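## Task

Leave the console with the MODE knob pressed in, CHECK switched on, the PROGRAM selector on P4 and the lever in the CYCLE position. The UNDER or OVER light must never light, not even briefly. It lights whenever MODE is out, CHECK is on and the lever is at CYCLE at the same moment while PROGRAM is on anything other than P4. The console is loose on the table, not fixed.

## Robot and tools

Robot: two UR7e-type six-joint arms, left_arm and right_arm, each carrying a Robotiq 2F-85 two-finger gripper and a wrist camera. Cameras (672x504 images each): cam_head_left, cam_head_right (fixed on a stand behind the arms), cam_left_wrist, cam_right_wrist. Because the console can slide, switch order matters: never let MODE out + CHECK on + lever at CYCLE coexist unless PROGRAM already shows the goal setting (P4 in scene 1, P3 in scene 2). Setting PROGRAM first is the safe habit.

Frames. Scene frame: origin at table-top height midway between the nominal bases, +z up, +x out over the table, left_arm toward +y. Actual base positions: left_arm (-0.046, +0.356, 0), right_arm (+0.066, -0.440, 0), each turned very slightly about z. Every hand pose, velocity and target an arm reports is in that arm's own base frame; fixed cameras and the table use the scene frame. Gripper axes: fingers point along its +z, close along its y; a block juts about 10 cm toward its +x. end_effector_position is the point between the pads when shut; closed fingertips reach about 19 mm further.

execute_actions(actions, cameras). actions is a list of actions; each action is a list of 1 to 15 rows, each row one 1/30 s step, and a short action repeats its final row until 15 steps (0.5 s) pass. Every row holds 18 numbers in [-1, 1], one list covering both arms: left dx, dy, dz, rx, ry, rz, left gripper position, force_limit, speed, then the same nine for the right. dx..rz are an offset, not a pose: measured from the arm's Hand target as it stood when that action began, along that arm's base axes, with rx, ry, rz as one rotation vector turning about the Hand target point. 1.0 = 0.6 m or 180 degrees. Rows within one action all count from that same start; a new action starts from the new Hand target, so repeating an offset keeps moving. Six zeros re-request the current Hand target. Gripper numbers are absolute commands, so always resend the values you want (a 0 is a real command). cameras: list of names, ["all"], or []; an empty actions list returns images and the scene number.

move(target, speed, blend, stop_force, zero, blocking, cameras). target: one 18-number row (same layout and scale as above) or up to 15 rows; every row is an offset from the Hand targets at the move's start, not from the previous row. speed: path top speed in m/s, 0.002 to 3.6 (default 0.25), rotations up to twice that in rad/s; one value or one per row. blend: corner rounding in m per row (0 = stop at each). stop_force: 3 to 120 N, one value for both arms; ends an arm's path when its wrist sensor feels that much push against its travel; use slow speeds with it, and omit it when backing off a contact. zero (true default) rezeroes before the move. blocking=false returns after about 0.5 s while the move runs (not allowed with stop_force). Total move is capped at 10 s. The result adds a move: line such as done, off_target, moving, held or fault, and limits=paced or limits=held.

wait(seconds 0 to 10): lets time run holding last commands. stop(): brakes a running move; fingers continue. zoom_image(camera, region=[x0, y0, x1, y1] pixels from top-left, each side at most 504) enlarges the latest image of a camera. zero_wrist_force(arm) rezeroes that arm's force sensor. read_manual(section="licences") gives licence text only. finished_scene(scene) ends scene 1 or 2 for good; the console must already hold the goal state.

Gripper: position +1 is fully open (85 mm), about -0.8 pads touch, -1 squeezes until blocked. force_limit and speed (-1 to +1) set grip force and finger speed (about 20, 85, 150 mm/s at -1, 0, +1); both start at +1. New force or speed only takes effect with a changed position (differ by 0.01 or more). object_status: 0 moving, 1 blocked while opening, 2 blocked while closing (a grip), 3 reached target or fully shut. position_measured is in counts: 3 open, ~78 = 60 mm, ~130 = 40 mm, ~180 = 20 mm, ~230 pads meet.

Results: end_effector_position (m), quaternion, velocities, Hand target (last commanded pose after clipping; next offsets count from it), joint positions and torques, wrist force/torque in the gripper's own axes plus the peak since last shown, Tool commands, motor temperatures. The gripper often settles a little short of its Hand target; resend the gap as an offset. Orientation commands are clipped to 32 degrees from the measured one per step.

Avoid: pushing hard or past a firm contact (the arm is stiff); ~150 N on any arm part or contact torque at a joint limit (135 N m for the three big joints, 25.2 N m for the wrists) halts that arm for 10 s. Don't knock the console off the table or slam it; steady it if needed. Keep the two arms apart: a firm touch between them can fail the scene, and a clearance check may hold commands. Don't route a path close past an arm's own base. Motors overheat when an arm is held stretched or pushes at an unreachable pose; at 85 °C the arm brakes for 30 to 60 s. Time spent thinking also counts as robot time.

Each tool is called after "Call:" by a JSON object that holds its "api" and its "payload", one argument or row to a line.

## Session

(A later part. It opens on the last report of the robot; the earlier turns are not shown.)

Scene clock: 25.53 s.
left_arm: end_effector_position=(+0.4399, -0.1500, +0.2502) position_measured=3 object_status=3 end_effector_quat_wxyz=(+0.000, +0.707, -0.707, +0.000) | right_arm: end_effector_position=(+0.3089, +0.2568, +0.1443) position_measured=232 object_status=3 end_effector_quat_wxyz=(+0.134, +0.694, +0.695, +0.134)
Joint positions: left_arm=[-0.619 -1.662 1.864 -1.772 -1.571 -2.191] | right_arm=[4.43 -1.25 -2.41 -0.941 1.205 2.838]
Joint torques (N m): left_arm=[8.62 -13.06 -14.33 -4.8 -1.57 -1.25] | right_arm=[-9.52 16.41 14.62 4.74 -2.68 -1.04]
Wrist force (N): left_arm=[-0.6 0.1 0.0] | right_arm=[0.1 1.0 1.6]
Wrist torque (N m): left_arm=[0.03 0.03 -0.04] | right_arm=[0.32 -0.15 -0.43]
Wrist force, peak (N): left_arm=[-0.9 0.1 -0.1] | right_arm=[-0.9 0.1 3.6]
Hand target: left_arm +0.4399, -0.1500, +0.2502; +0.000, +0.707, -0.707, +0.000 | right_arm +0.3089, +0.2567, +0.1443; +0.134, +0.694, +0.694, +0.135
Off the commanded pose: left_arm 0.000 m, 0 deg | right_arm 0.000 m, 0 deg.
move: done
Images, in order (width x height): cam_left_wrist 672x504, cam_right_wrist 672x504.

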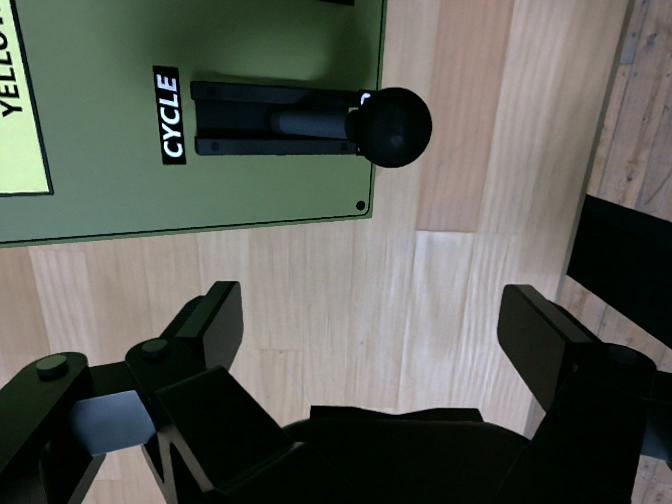

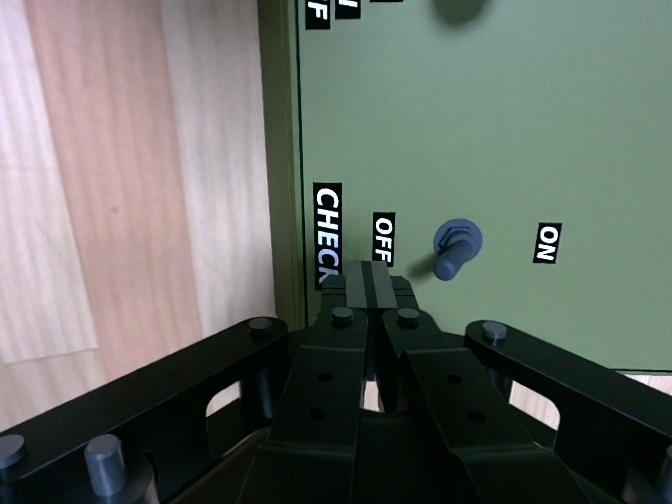

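Call:
{"api": "move", "payload": {
  "target": [0,0,0,0,0,0,1,1,1,0.0174,0,-0.0432,0,0,0,-0.9,-1,0],
  "speed": 0.03,
  "stop_force": 8,
  "cameras": ["cam_right_wrist"]
}}

Call:
{"api": "zoom_image", "payload": {
  "camera": "cam_right_wrist",
  "region": [300, 150, 500, 350]
}}

Scene clock: 27.80 s.
left_arm: end_effector_position=(+0.4399, -0.1500, +0.2502) position_measured=3 object_status=3 end_effector_quat_wxyz=(+0.000, +0.707, -0.707, +0.000) | right_arm: end_effector_position=(+0.3194, +0.2567, +0.1184) position_measured=232 object_status=3 end_effector_quat_wxyz=(+0.134, +0.694, +0.694, +0.134)
Joint positions: left_arm=[-0.619 -1.662 1.864 -1.772 -1.571 -2.191] | right_arm=[4.398 -1.325 -2.444 -0.819 1.209 2.804]
Joint torques (N m): left_arm=[7.4 -12.99 -14.9 -4.87 -1.66 -1.29] | right_arm=[11.6 20.86 30.25 4.77 -0.67 1.67]
Wrist force (N): left_arm=[-0.7 0.1 -0.1] | right_arm=[0.3 0.6 2.1]
Wrist torque (N m): left_arm=[0.02 0.04 -0.05] | right_arm=[0.24 -0.18 -0.34]
Wrist force, peak (N): left_arm=[-0.9 0.0 -0.1] | right_arm=[0.2 0.8 2.5]
Hand target: left_arm +0.4399, -0.1500, +0.2502; +0.000, +0.707, -0.707, +0.000 | right_arm +0.3194, +0.2567, +0.1184; +0.134, +0.694, +0.694, +0.135
Off the commanded pose: left_arm 0.000 m, 0 deg | right_arm 0.000 m, 0 deg.
move: done
Images, in order (width x height): cam_right_wrist 672x504.

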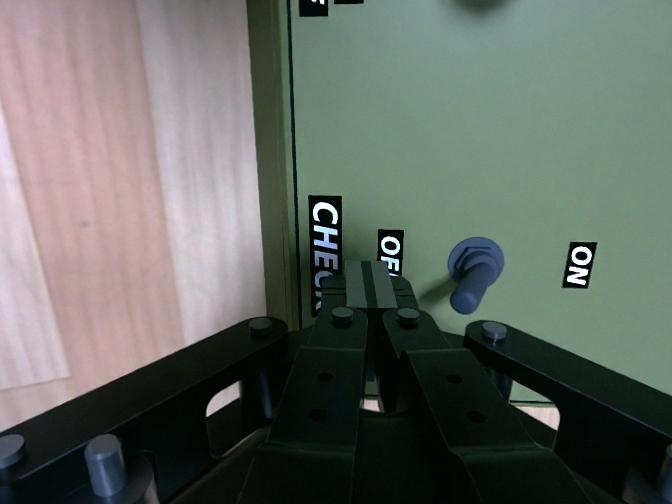

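Scaled by 2.520 from the camera's 672x504 image, which has a finer 960x720 frame.

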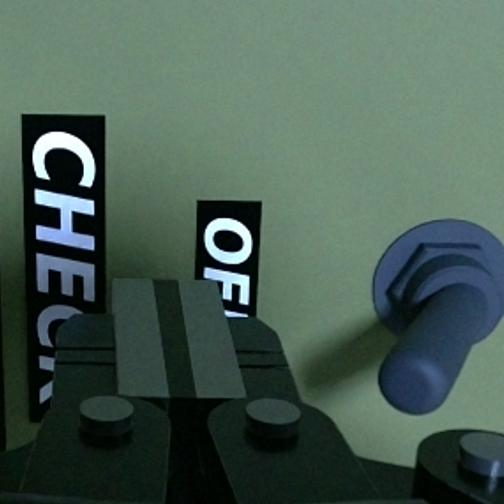

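Call:
{"api": "move", "payload": {
  "target": [0,0,0,0,0,0,1,1,1,0.0105,0,-0.0262,0,0,0,-0.9,-1,0],
  "speed": 0.025,
  "stop_force": 8,
  "cameras": ["cam_right_wrist"]
}}

Call:
{"api": "zoom_image", "payload": {
  "camera": "cam_right_wrist",
  "region": [300, 150, 500, 350]
}}

Scene clock: 29.77 s.
left_arm: end_effector_position=(+0.4399, -0.1500, +0.2502) position_measured=3 object_status=3 end_effector_quat_wxyz=(+0.000, +0.707, -0.707, +0.000) | right_arm: end_effector_position=(+0.3257, +0.2567, +0.1027) position_measured=232 object_status=3 end_effector_quat_wxyz=(+0.134, +0.694, +0.694, +0.134)
Joint positions: left_arm=[-0.619 -1.662 1.864 -1.772 -1.571 -2.191] | right_arm=[4.379 -1.376 -2.461 -0.743 1.211 2.784]
Joint torques (N m): left_arm=[7.51 -12.43 -13.89 -4.85 -1.56 -1.19] | right_arm=[11.84 21.45 28.44 3.76 -0.5 1.45]
Wrist force (N): left_arm=[-0.9 0.1 0.3] | right_arm=[0.3 0.3 2.0]
Wrist torque (N m): left_arm=[0.03 0.06 -0.05] | right_arm=[0.18 -0.17 -0.35]
Wrist force, peak (N): left_arm=[-0.9 0.1 0.3] | right_arm=[0.2 0.3 2.5]
Hand target: left_arm +0.4399, -0.1500, +0.2502; +0.000, +0.707, -0.707, +0.000 | right_arm +0.3257, +0.2567, +0.1027; +0.134, +0.694, +0.694, +0.135
Off the commanded pose: left_arm 0.000 m, 0 deg | right_arm 0.000 m, 0 deg.
move: done
Images, in order (width x height): cam_right_wrist 672x504.

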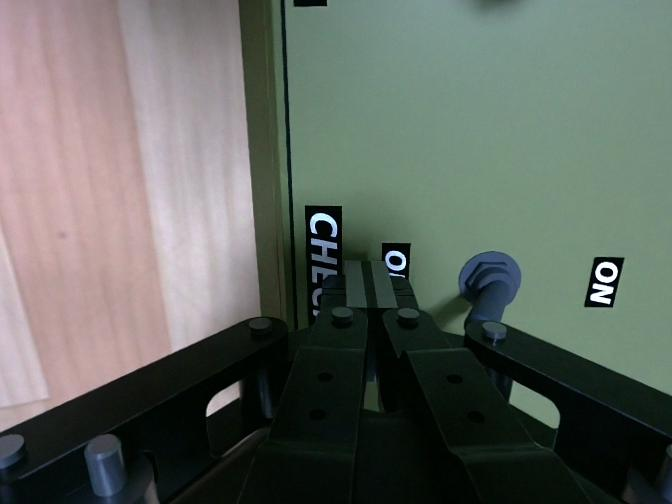

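Scaled by 2.520 from the camera's 672x504 image, which has a finer 960x720 frame.

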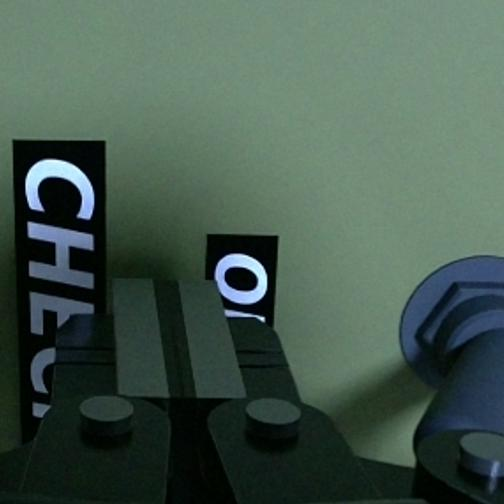

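Call:
{"api": "move", "payload": {
  "target": [
    [0,0,0,0,0,0,1,1,1,-0.0037,0,0.0093,0,0,0,-0.9,-1,0],
    [0,0,0,0,0,0,1,1,1,0.055,0,0.0328,0,0,0,-0.9,-1,0]
  ],
  "speed": [0.03,0.025],
  "stop_force": 18,
  "cameras": ["cam_right_wrist", "cam_head_left"]
}}

Call:
{"api": "zoom_image", "payload": {
  "camera": "cam_right_wrist",
  "region": [300, 150, 500, 350]
}}

Call:
{"api": "zoom_image", "payload": {
  "camera": "cam_head_left",
  "region": [290, 225, 520, 370]
}}

Scene clock: 32.67 s.
left_arm: end_effector_position=(+0.4399, -0.1500, +0.2502) position_measured=3 object_status=3 end_effector_quat_wxyz=(+0.000, +0.707, -0.707, +0.000) | right_arm: end_effector_position=(+0.3552, +0.2567, +0.1210) position_measured=232 object_status=3 end_effector_quat_wxyz=(+0.134, +0.694, +0.694, +0.134)
Joint positions: left_arm=[-0.619 -1.662 1.864 -1.772 -1.571 -2.191] | right_arm=[4.295 -1.405 -2.39 -0.756 1.224 2.695]
Joint torques (N m): left_arm=[8.23 -12.48 -15.25 -4.84 -1.74 -1.24] | right_arm=[8 23.84 12.74 2.18 1.51 -1]
Wrist force (N): left_arm=[-0.7 0.2 0.1] | right_arm=[1.3 -0.7 2.2]
Wrist torque (N m): left_arm=[0.04 0.04 -0.05] | right_arm=[0.02 -0.34 -0.43]
Wrist force, peak (N): left_arm=[-0.8 0.3 0.2] | right_arm=[-4.6 -27.4 -16.4]
Hand target: left_arm +0.4399, -0.1500, +0.2502; +0.000, +0.707, -0.707, +0.000 | right_arm +0.3552, +0.2567, +0.1210; +0.134, +0.694, +0.694, +0.134 (not the last commanded pose)
Off the commanded pose: left_arm 0.000 m, 0 deg | right_arm 0.004 m, 0 deg.
move: contact (right_arm); path passed 1 of 2 targets
Images, in order (width x height): cam_head_left 672x504, cam_right_wrist 672x504.

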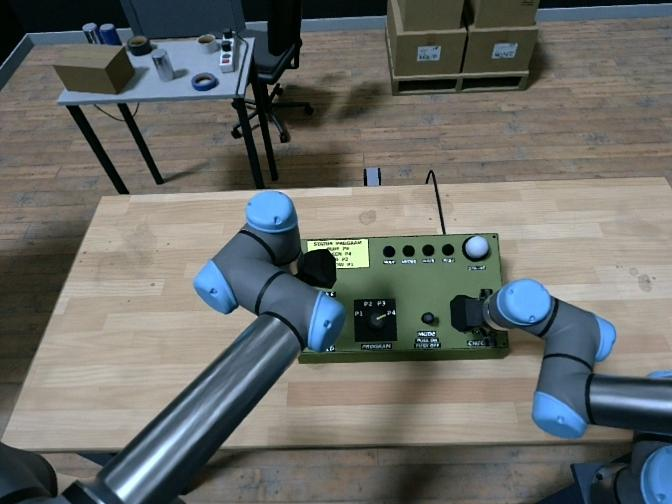

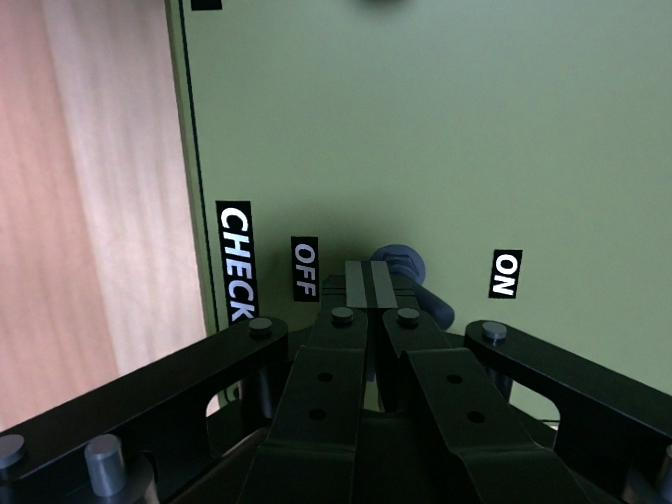

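Scaled by 2.520 from the camera's 672x504 image, which has a finer 960x720 frame.

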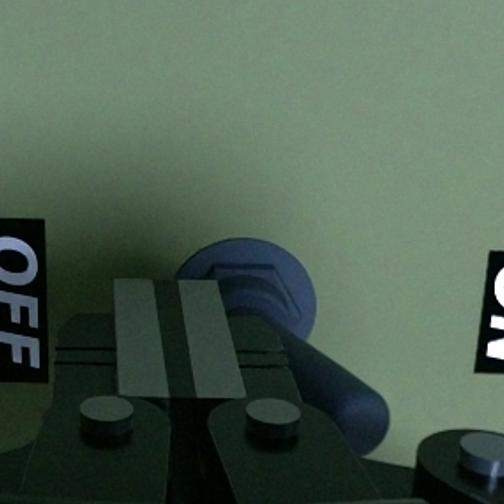

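Scaled by 2.191 from the camera's 672x504 image, which has a finer 960x720 frame.

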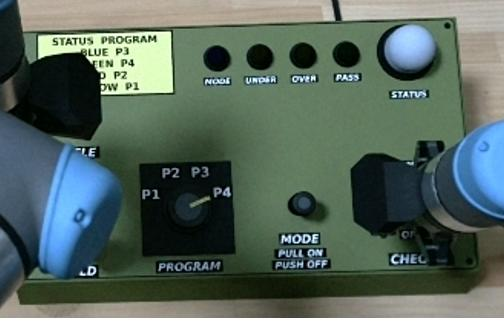

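Call:
{"api": "move", "payload": {
  "target": [
    [-0.183,-0.0767,-0.05,0,-0.122,0,-0.9,-1,0,-0.0497,0,0.1235,0,0,0,-0.9,-1,0],
    [-0.133,-0.0767,-0.22,0,-0.122,0,-0.9,-1,0,-0.042,-0.261,0.265,0,0,0,-0.9,-1,0]
  ],
  "speed": [0.12, 0.15],
  "blend": [0.01, 0],
  "cameras": ["all"]
}}

Call:
{"api": "zoom_image", "payload": {
  "camera": "cam_head_left",
  "region": [290, 225, 520, 370]
}}

Call:
{"api": "zoom_image", "payload": {
  "camera": "cam_head_right",
  "region": [290, 225, 520, 370]
}}

Call:
{"api": "zoom_image", "payload": {
  "camera": "cam_left_wrist",
  "region": [200, 0, 500, 300]
}}

Scene clock: 37.57 s.
left_arm: end_effector_position=(+0.3600, -0.1959, +0.1181) position_measured=232 object_status=3 end_effector_quat_wxyz=(-0.134, +0.694, -0.694, +0.134) | right_arm: end_effector_position=(+0.3300, +0.1002, +0.2800) position_measured=232 object_status=3 end_effector_quat_wxyz=(+0.134, +0.694, +0.694, +0.135)
Joint positions: left_arm=[-1.056 -1.834 2.479 -2.411 -1.24 -2.595] | right_arm=[4.096 -0.876 -2.248 -1.359 1.263 2.489]
Joint torques (N m): left_arm=[-7.66 -8.32 -33.76 -4.75 0.72 -1.58] | right_arm=[-1.64 -9.66 15.12 3.75 -3.02 -0.78]
Wrist force (N): left_arm=[-1.2 1.2 -0.1] | right_arm=[1.1 0.0 2.0]
Wrist torque (N m): left_arm=[0.13 0.13 -0.09] | right_arm=[0.19 -0.30 -0.45]
Wrist force, peak (N): left_arm=[-1.1 2.0 -1.2] | right_arm=[3.1 -1.3 2.2]
Hand target: left_arm +0.3601, -0.1960, +0.1182; -0.134, +0.694, -0.694, +0.135 | right_arm +0.3300, +0.1001, +0.2800; +0.134, +0.694, +0.694, +0.134
Off the commanded pose: left_arm 0.000 m, 0 deg | right_arm 0.000 m, 0 deg.
move: done

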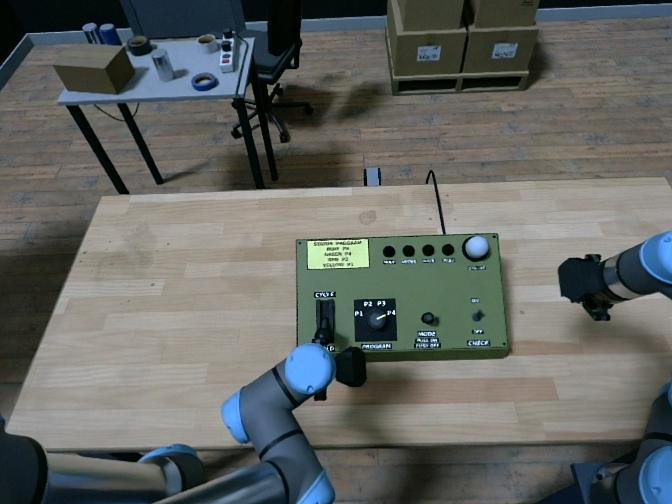

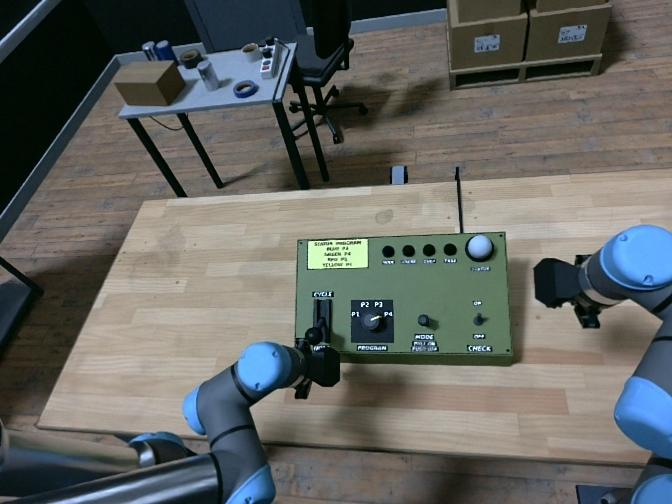

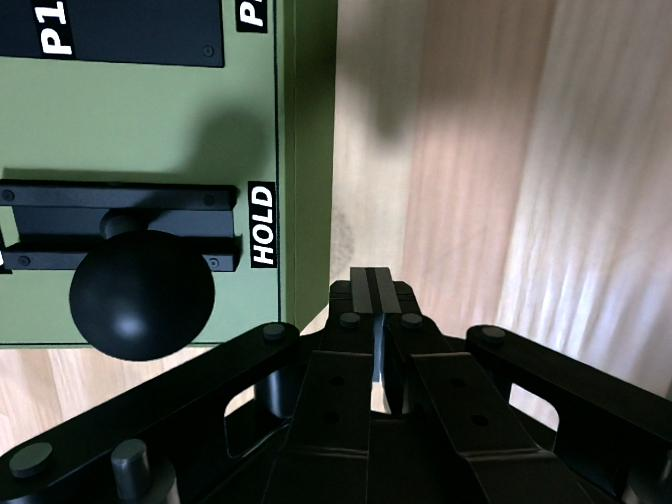

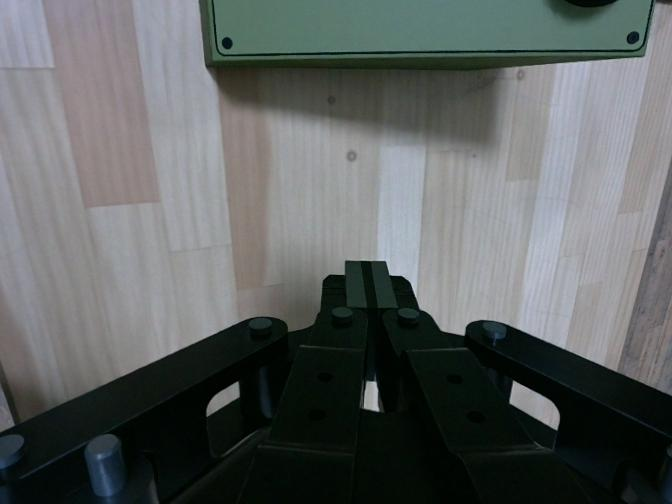

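Scaled by 2.191 from the camera's 672x504 image, which has a finer 960x720 frame.

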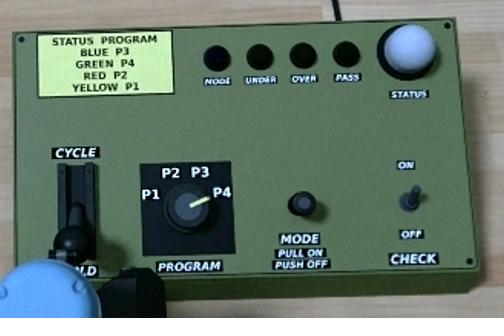

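Scaled by 2.191 from the camera's 672x504 image, which has a finer 960x720 frame.

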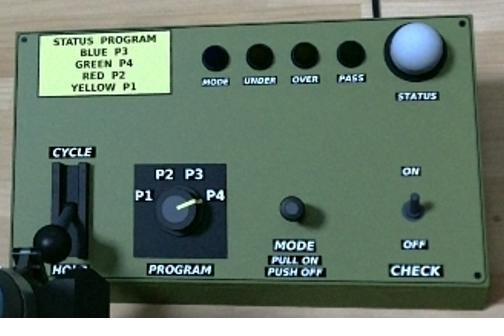

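Scaled by 1.680 from the camera's 672x504 image, which has a finer 960x720 frame.

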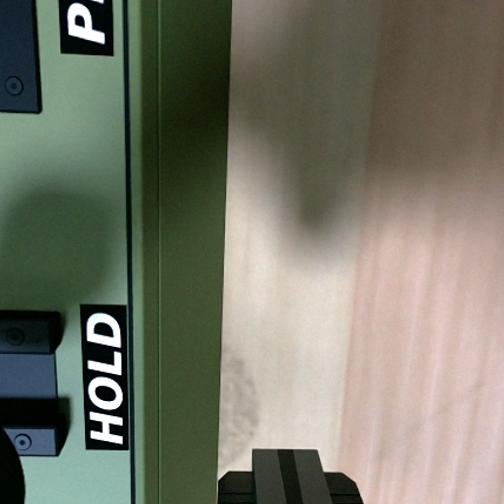

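Call:
{"api": "zoom_image", "payload": {
  "camera": "cam_head_left",
  "region": [350, 290, 400, 350]
}}

Call:
{"api": "zoom_image", "payload": {
  "camera": "cam_head_right",
  "region": [345, 290, 395, 350]
}}

Scaled by 8.400 from the camera's 672x504 image, which has a finer 960x720 frame.

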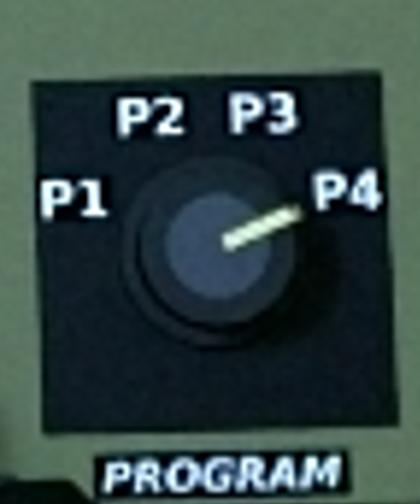

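Scaled by 8.400 from the camera's 672x504 image, which has a finer 960x720 frame.

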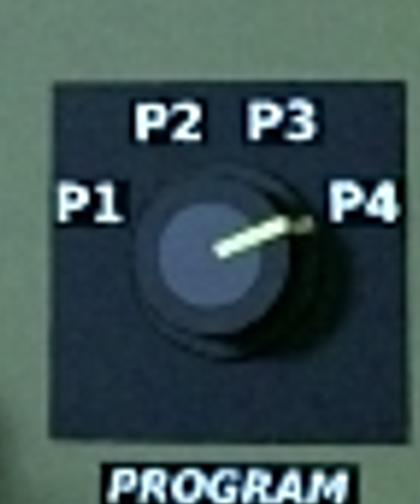

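Call:
{"api": "move", "payload": {
  "target": [
    [0.0433,-0.0083,0.0174,0,0,0,-0.9,-1,0,0,0,0,0,0,0,-0.9,-1,0],
    [0.0805,-0.0083,0.0502,0,0,0,-0.9,-1,0,0,0,0,0,0,0,-0.9,-1,0],
    [0.115,-0.0083,0.0713,0,0,0,-0.9,-1,0,0,0,0,0,0,0,-0.9,-1,0]
  ],
  "speed": [0.06,0.025,0.025],
  "blend": [0.005,0.008,0],
  "stop_force": 22,
  "cameras": ["cam_left_wrist", "cam_head_left"]
}}

Scene clock: 41.80 s.
left_arm: end_effector_position=(+0.4291, -0.2010, +0.1610) position_measured=232 object_status=3 end_effector_quat_wxyz=(-0.134, +0.694, -0.694, +0.135) | right_arm: end_effector_position=(+0.3300, +0.1001, +0.2800) position_measured=232 object_status=3 end_effector_quat_wxyz=(+0.134, +0.694, +0.694, +0.134)
Joint positions: left_arm=[-0.893 -1.722 2.28 -2.377 -1.276 -2.427] | right_arm=[4.095 -0.876 -2.248 -1.36 1.263 2.488]
Joint torques (N m): left_arm=[-6.79 -23.23 -8.57 -5.18 2.22 -1.73] | right_arm=[-9.65 -14.86 16.4 2.23 -3.19 0.3]
Wrist force (N): left_arm=[-1.1 1.7 -0.2] | right_arm=[1.0 -0.2 2.1]
Wrist torque (N m): left_arm=[0.21 0.13 -0.04] | right_arm=[0.15 -0.30 -0.44]
Wrist force, peak (N): left_arm=[-1.7 21.4 -10.3] | right_arm=[1.2 -0.1 2.4]
Hand target: left_arm +0.4291, -0.2010, +0.1610; -0.134, +0.694, -0.694, +0.135 | right_arm +0.3300, +0.1001, +0.2800; +0.134, +0.694, +0.694, +0.134
Off the commanded pose: left_arm 0.000 m, 0 deg | right_arm 0.000 m, 0 deg.
move: done
Images, in order (width x height): cam_head_left 672x504, cam_left_wrist 672x504.

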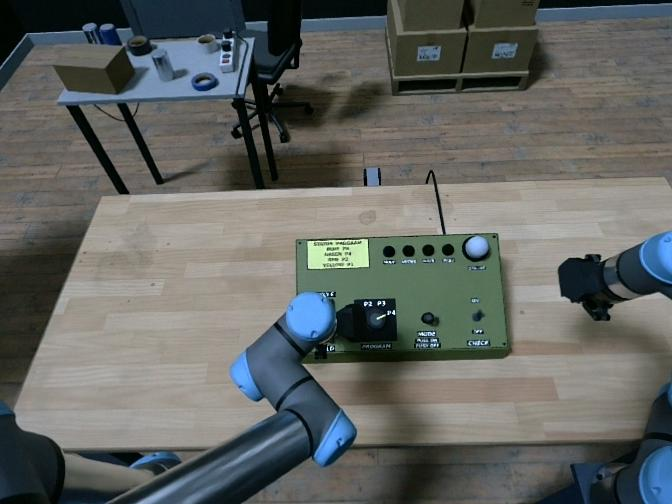

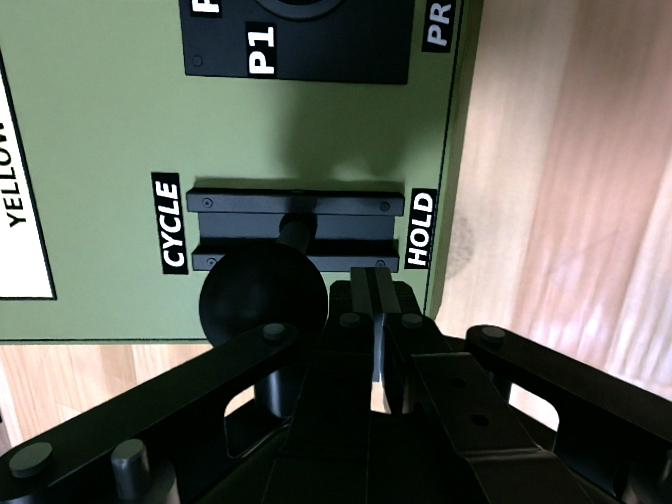

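Call:
{"api": "move", "payload": {
  "target": [
    [0.0397,0,0.0087,0,0,0,-0.9,-1,0,0,0,0,0,0,0,-0.9,-1,0],
    [0.0767,0,0.0057,0,0,0,-0.9,-1,0,0,0,0,0,0,0,-0.9,-1,0]
  ],
  "speed": [0.03,0.025],
  "blend": [0.008,0],
  "stop_force": 22,
  "cameras": ["cam_left_wrist", "cam_head_left", "cam_head_right"]
}}

Call:
{"api": "zoom_image", "payload": {
  "camera": "cam_head_left",
  "region": [290, 225, 520, 370]
}}

Scene clock: 44.33 s.
left_arm: end_effector_position=(+0.4611, -0.2010, +0.1655) position_measured=232 object_status=3 end_effector_quat_wxyz=(-0.134, +0.694, -0.694, +0.134) | right_arm: end_effector_position=(+0.3300, +0.1001, +0.2800) position_measured=232 object_status=3 end_effector_quat_wxyz=(+0.134, +0.694, +0.694, +0.134)
Joint positions: left_arm=[-0.829 -1.65 2.21 -2.397 -1.292 -2.363] | right_arm=[4.095 -0.876 -2.248 -1.36 1.263 2.488]
Joint torques (N m): left_arm=[3.55 -20.05 -13.24 -4.43 3.68 1.67] | right_arm=[-10.1 -13.55 16.63 2.39 -3.06 1.17]
Wrist force (N): left_arm=[2.3 10.1 3.0] | right_arm=[1.1 -0.2 2.1]
Wrist torque (N m): left_arm=[0.11 -0.07 0.12] | right_arm=[0.14 -0.31 -0.44]
Wrist force, peak (N): left_arm=[-4.1 24.2 -11.9] | right_arm=[1.3 -0.2 2.3]
Hand target: left_arm +0.4611, -0.2010, +0.1655; -0.134, +0.694, -0.694, +0.134 (not the last commanded pose) | right_arm +0.3300, +0.1001, +0.2800; +0.134, +0.694, +0.694, +0.134
Off the commanded pose: left_arm 0.014 m, 0 deg | right_arm 0.000 m, 0 deg.
move: contact (left_arm); path passed 1 of 2 targets
Images, in order (width x height): cam_head_left 672x504, cam_head_right 672x504, cam_left_wrist 672x504.

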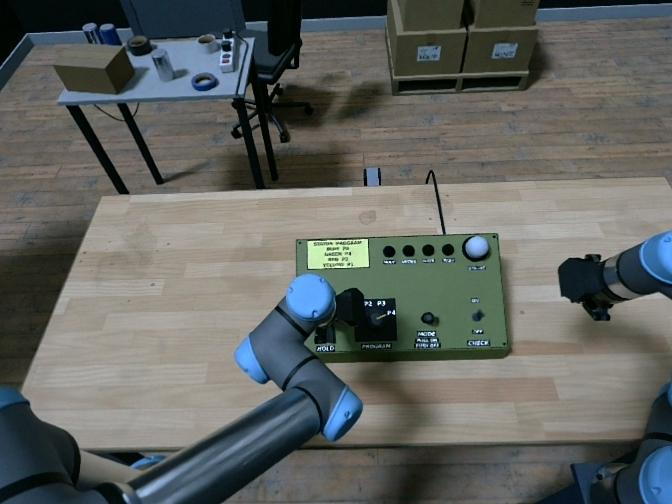

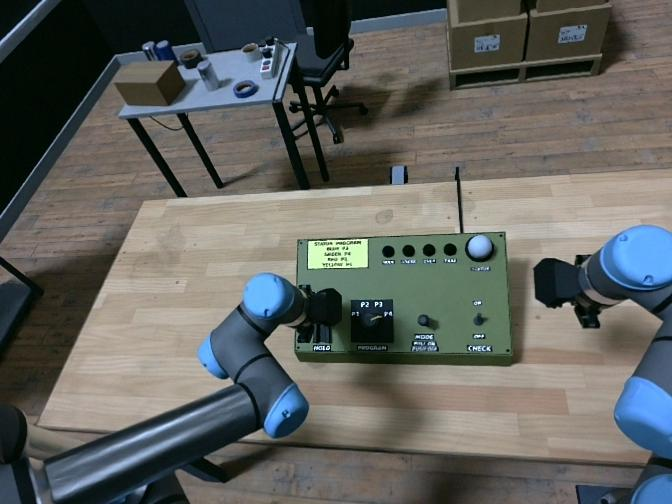

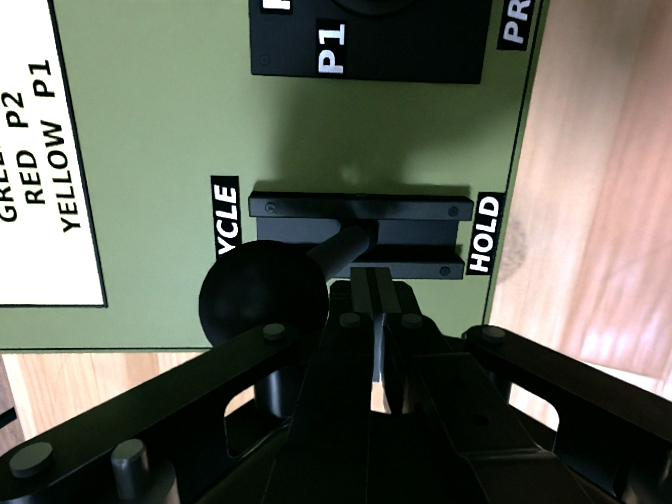

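Scaled by 2.191 from the camera's 672x504 image, which has a finer 960x720 frame.

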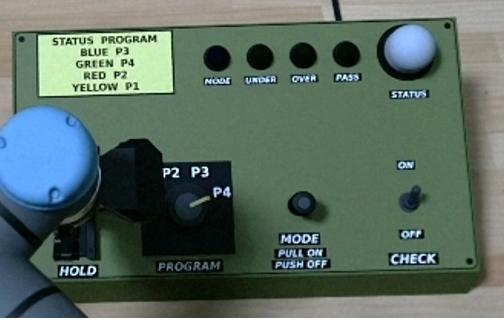

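Call:
{"api": "move", "payload": {
  "target": [0.0247,0,0.0014,0,0,0,-0.9,-1,0,0,0,0,0,0,0,-0.9,-1,0],
  "speed": 0.01,
  "stop_force": 22,
  "cameras": ["cam_left_wrist"]
}}

Scene clock: 47.20 s.
left_arm: end_effector_position=(+0.4759, -0.2010, +0.1663) position_measured=232 object_status=3 end_effector_quat_wxyz=(-0.134, +0.694, -0.694, +0.134) | right_arm: end_effector_position=(+0.3300, +0.1001, +0.2800) position_measured=232 object_status=3 end_effector_quat_wxyz=(+0.134, +0.694, +0.694, +0.134)
Joint positions: left_arm=[-0.802 -1.616 2.178 -2.406 -1.299 -2.336] | right_arm=[4.095 -0.876 -2.248 -1.36 1.263 2.488]
Joint torques (N m): left_arm=[-7.16 -28.9 -18.33 -7.62 3.58 -1.36] | right_arm=[-10.1 -13.34 16.38 2.46 -2.91 0.96]
Wrist force (N): left_arm=[-14.1 22.8 -4.8] | right_arm=[1.5 -0.1 2.1]
Wrist torque (N m): left_arm=[0.46 0.70 -0.11] | right_arm=[0.16 -0.38 -0.45]
Wrist force, peak (N): left_arm=[-16.9 26.5 -13.3] | right_arm=[1.0 0.1 2.4]
Hand target: left_arm +0.4759, -0.2010, +0.1663; -0.134, +0.694, -0.694, +0.134 | right_arm +0.3300, +0.1001, +0.2800; +0.134, +0.694, +0.694, +0.134
Off the commanded pose: left_arm 0.000 m, 0 deg | right_arm 0.000 m, 0 deg.
move: done
Images, in order (width x height): cam_left_wrist 672x504.

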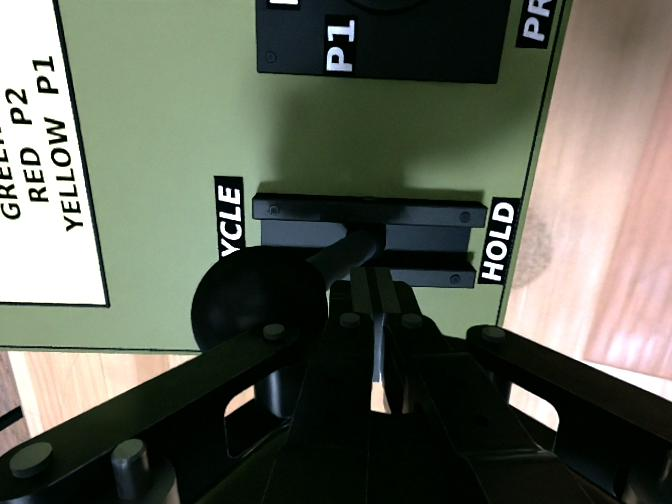

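Call:
{"api": "move", "payload": {
  "target": [
    [-0.0233,0,-0.0093,0,0,0,-0.9,-1,0,0,0,0,0,0,0,-0.9,-1,0],
    [-0.09,0,0.13,0,0,0,-0.9,-1,0,0,0,0,0,0,0,-0.9,-1,0],
    [-0.15,0.25,0.2,0,0,0,-0.9,-1,0,0,0,0,0,0,0,-0.9,-1,0]
  ],
  "speed": [0.05,0.15,0.2],
  "blend": [0.005,0.02,0],
  "cameras": ["all"]
}}

Call:
{"api": "zoom_image", "payload": {
  "camera": "cam_head_left",
  "region": [290, 225, 520, 370]
}}

Call:
{"api": "zoom_image", "payload": {
  "camera": "cam_head_right",
  "region": [290, 225, 520, 370]
}}

Scene clock: 49.63 s.
left_arm: end_effector_position=(+0.3859, -0.0511, +0.2863) position_measured=232 object_status=3 end_effector_quat_wxyz=(-0.134, +0.694, -0.694, +0.134) | right_arm: end_effector_position=(+0.3300, +0.1001, +0.2800) position_measured=232 object_status=3 end_effector_quat_wxyz=(+0.134, +0.694, +0.694, +0.134)
Joint positions: left_arm=[-0.644 -2.124 2.201 -1.958 -1.345 -2.18] | right_arm=[4.095 -0.876 -2.248 -1.36 1.263 2.488]
Joint torques (N m): left_arm=[9.63 -4.39 -38.56 -4.27 1.95 1.14] | right_arm=[-10.05 -14.2 16 2.4 -3.17 1.06]
Wrist force (N): left_arm=[-1.2 1.3 -0.3] | right_arm=[1.2 0.1 2.2]
Wrist torque (N m): left_arm=[0.18 0.13 0.01] | right_arm=[0.20 -0.32 -0.45]
Wrist force, peak (N): left_arm=[-14.3 22.7 -4.9] | right_arm=[1.3 -0.1 2.4]
Hand target: left_arm +0.3859, -0.0510, +0.2863; -0.134, +0.694, -0.694, +0.134 | right_arm +0.3300, +0.1001, +0.2800; +0.134, +0.694, +0.694, +0.134
Off the commanded pose: left_arm 0.000 m, 0 deg | right_arm 0.000 m, 0 deg.
move: done

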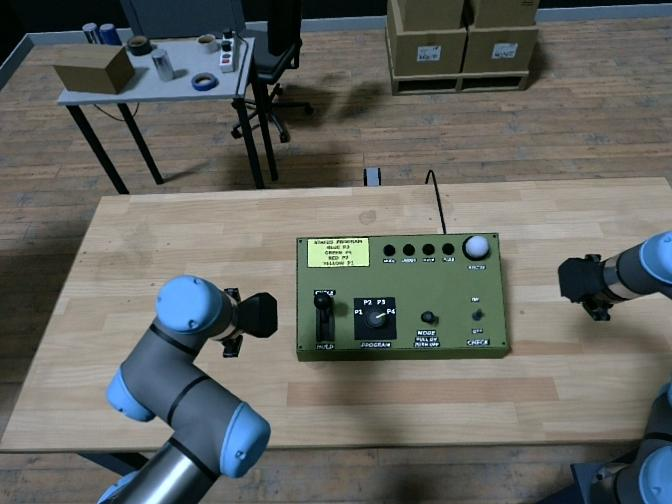

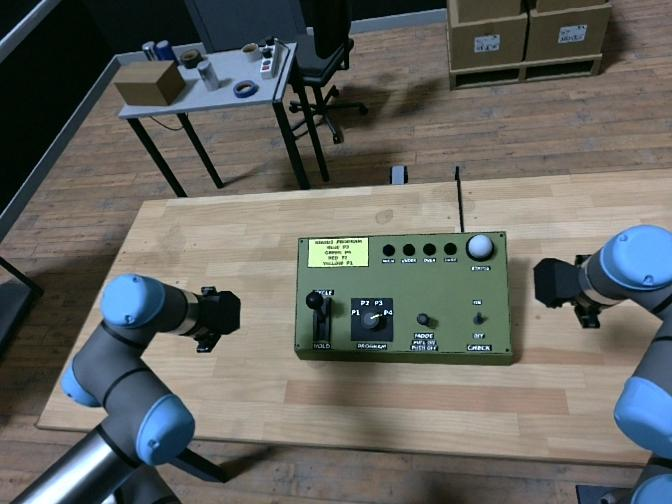

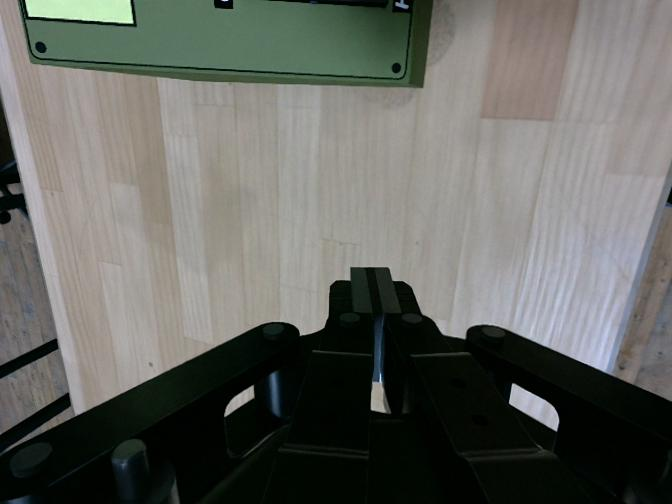

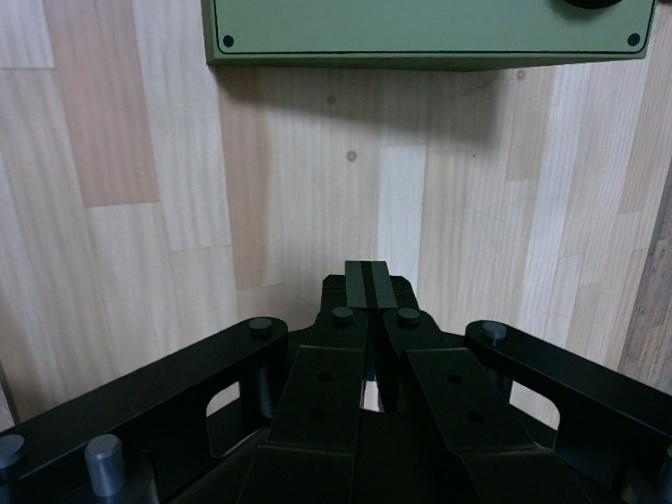

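Scaled by 2.191 from the camera's 672x504 image, which has a finer 960x720 frame.

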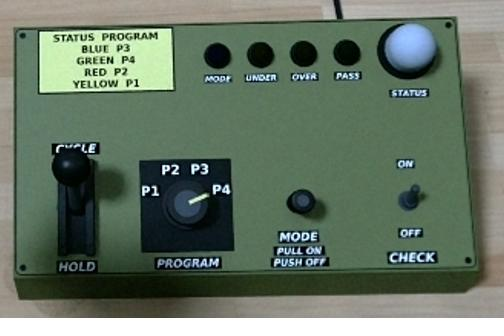

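Scaled by 2.191 from the camera's 672x504 image, which has a finer 960x720 frame.

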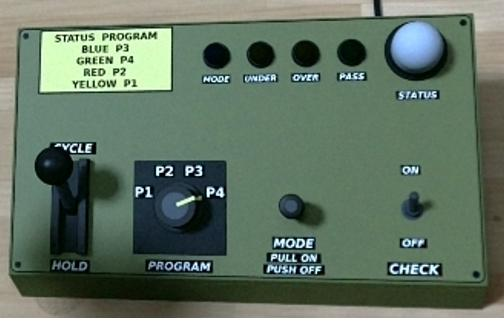

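Call:
{"api": "finished_scene", "payload": {
  "scene": 1
}}

The scene is finished: the task was done.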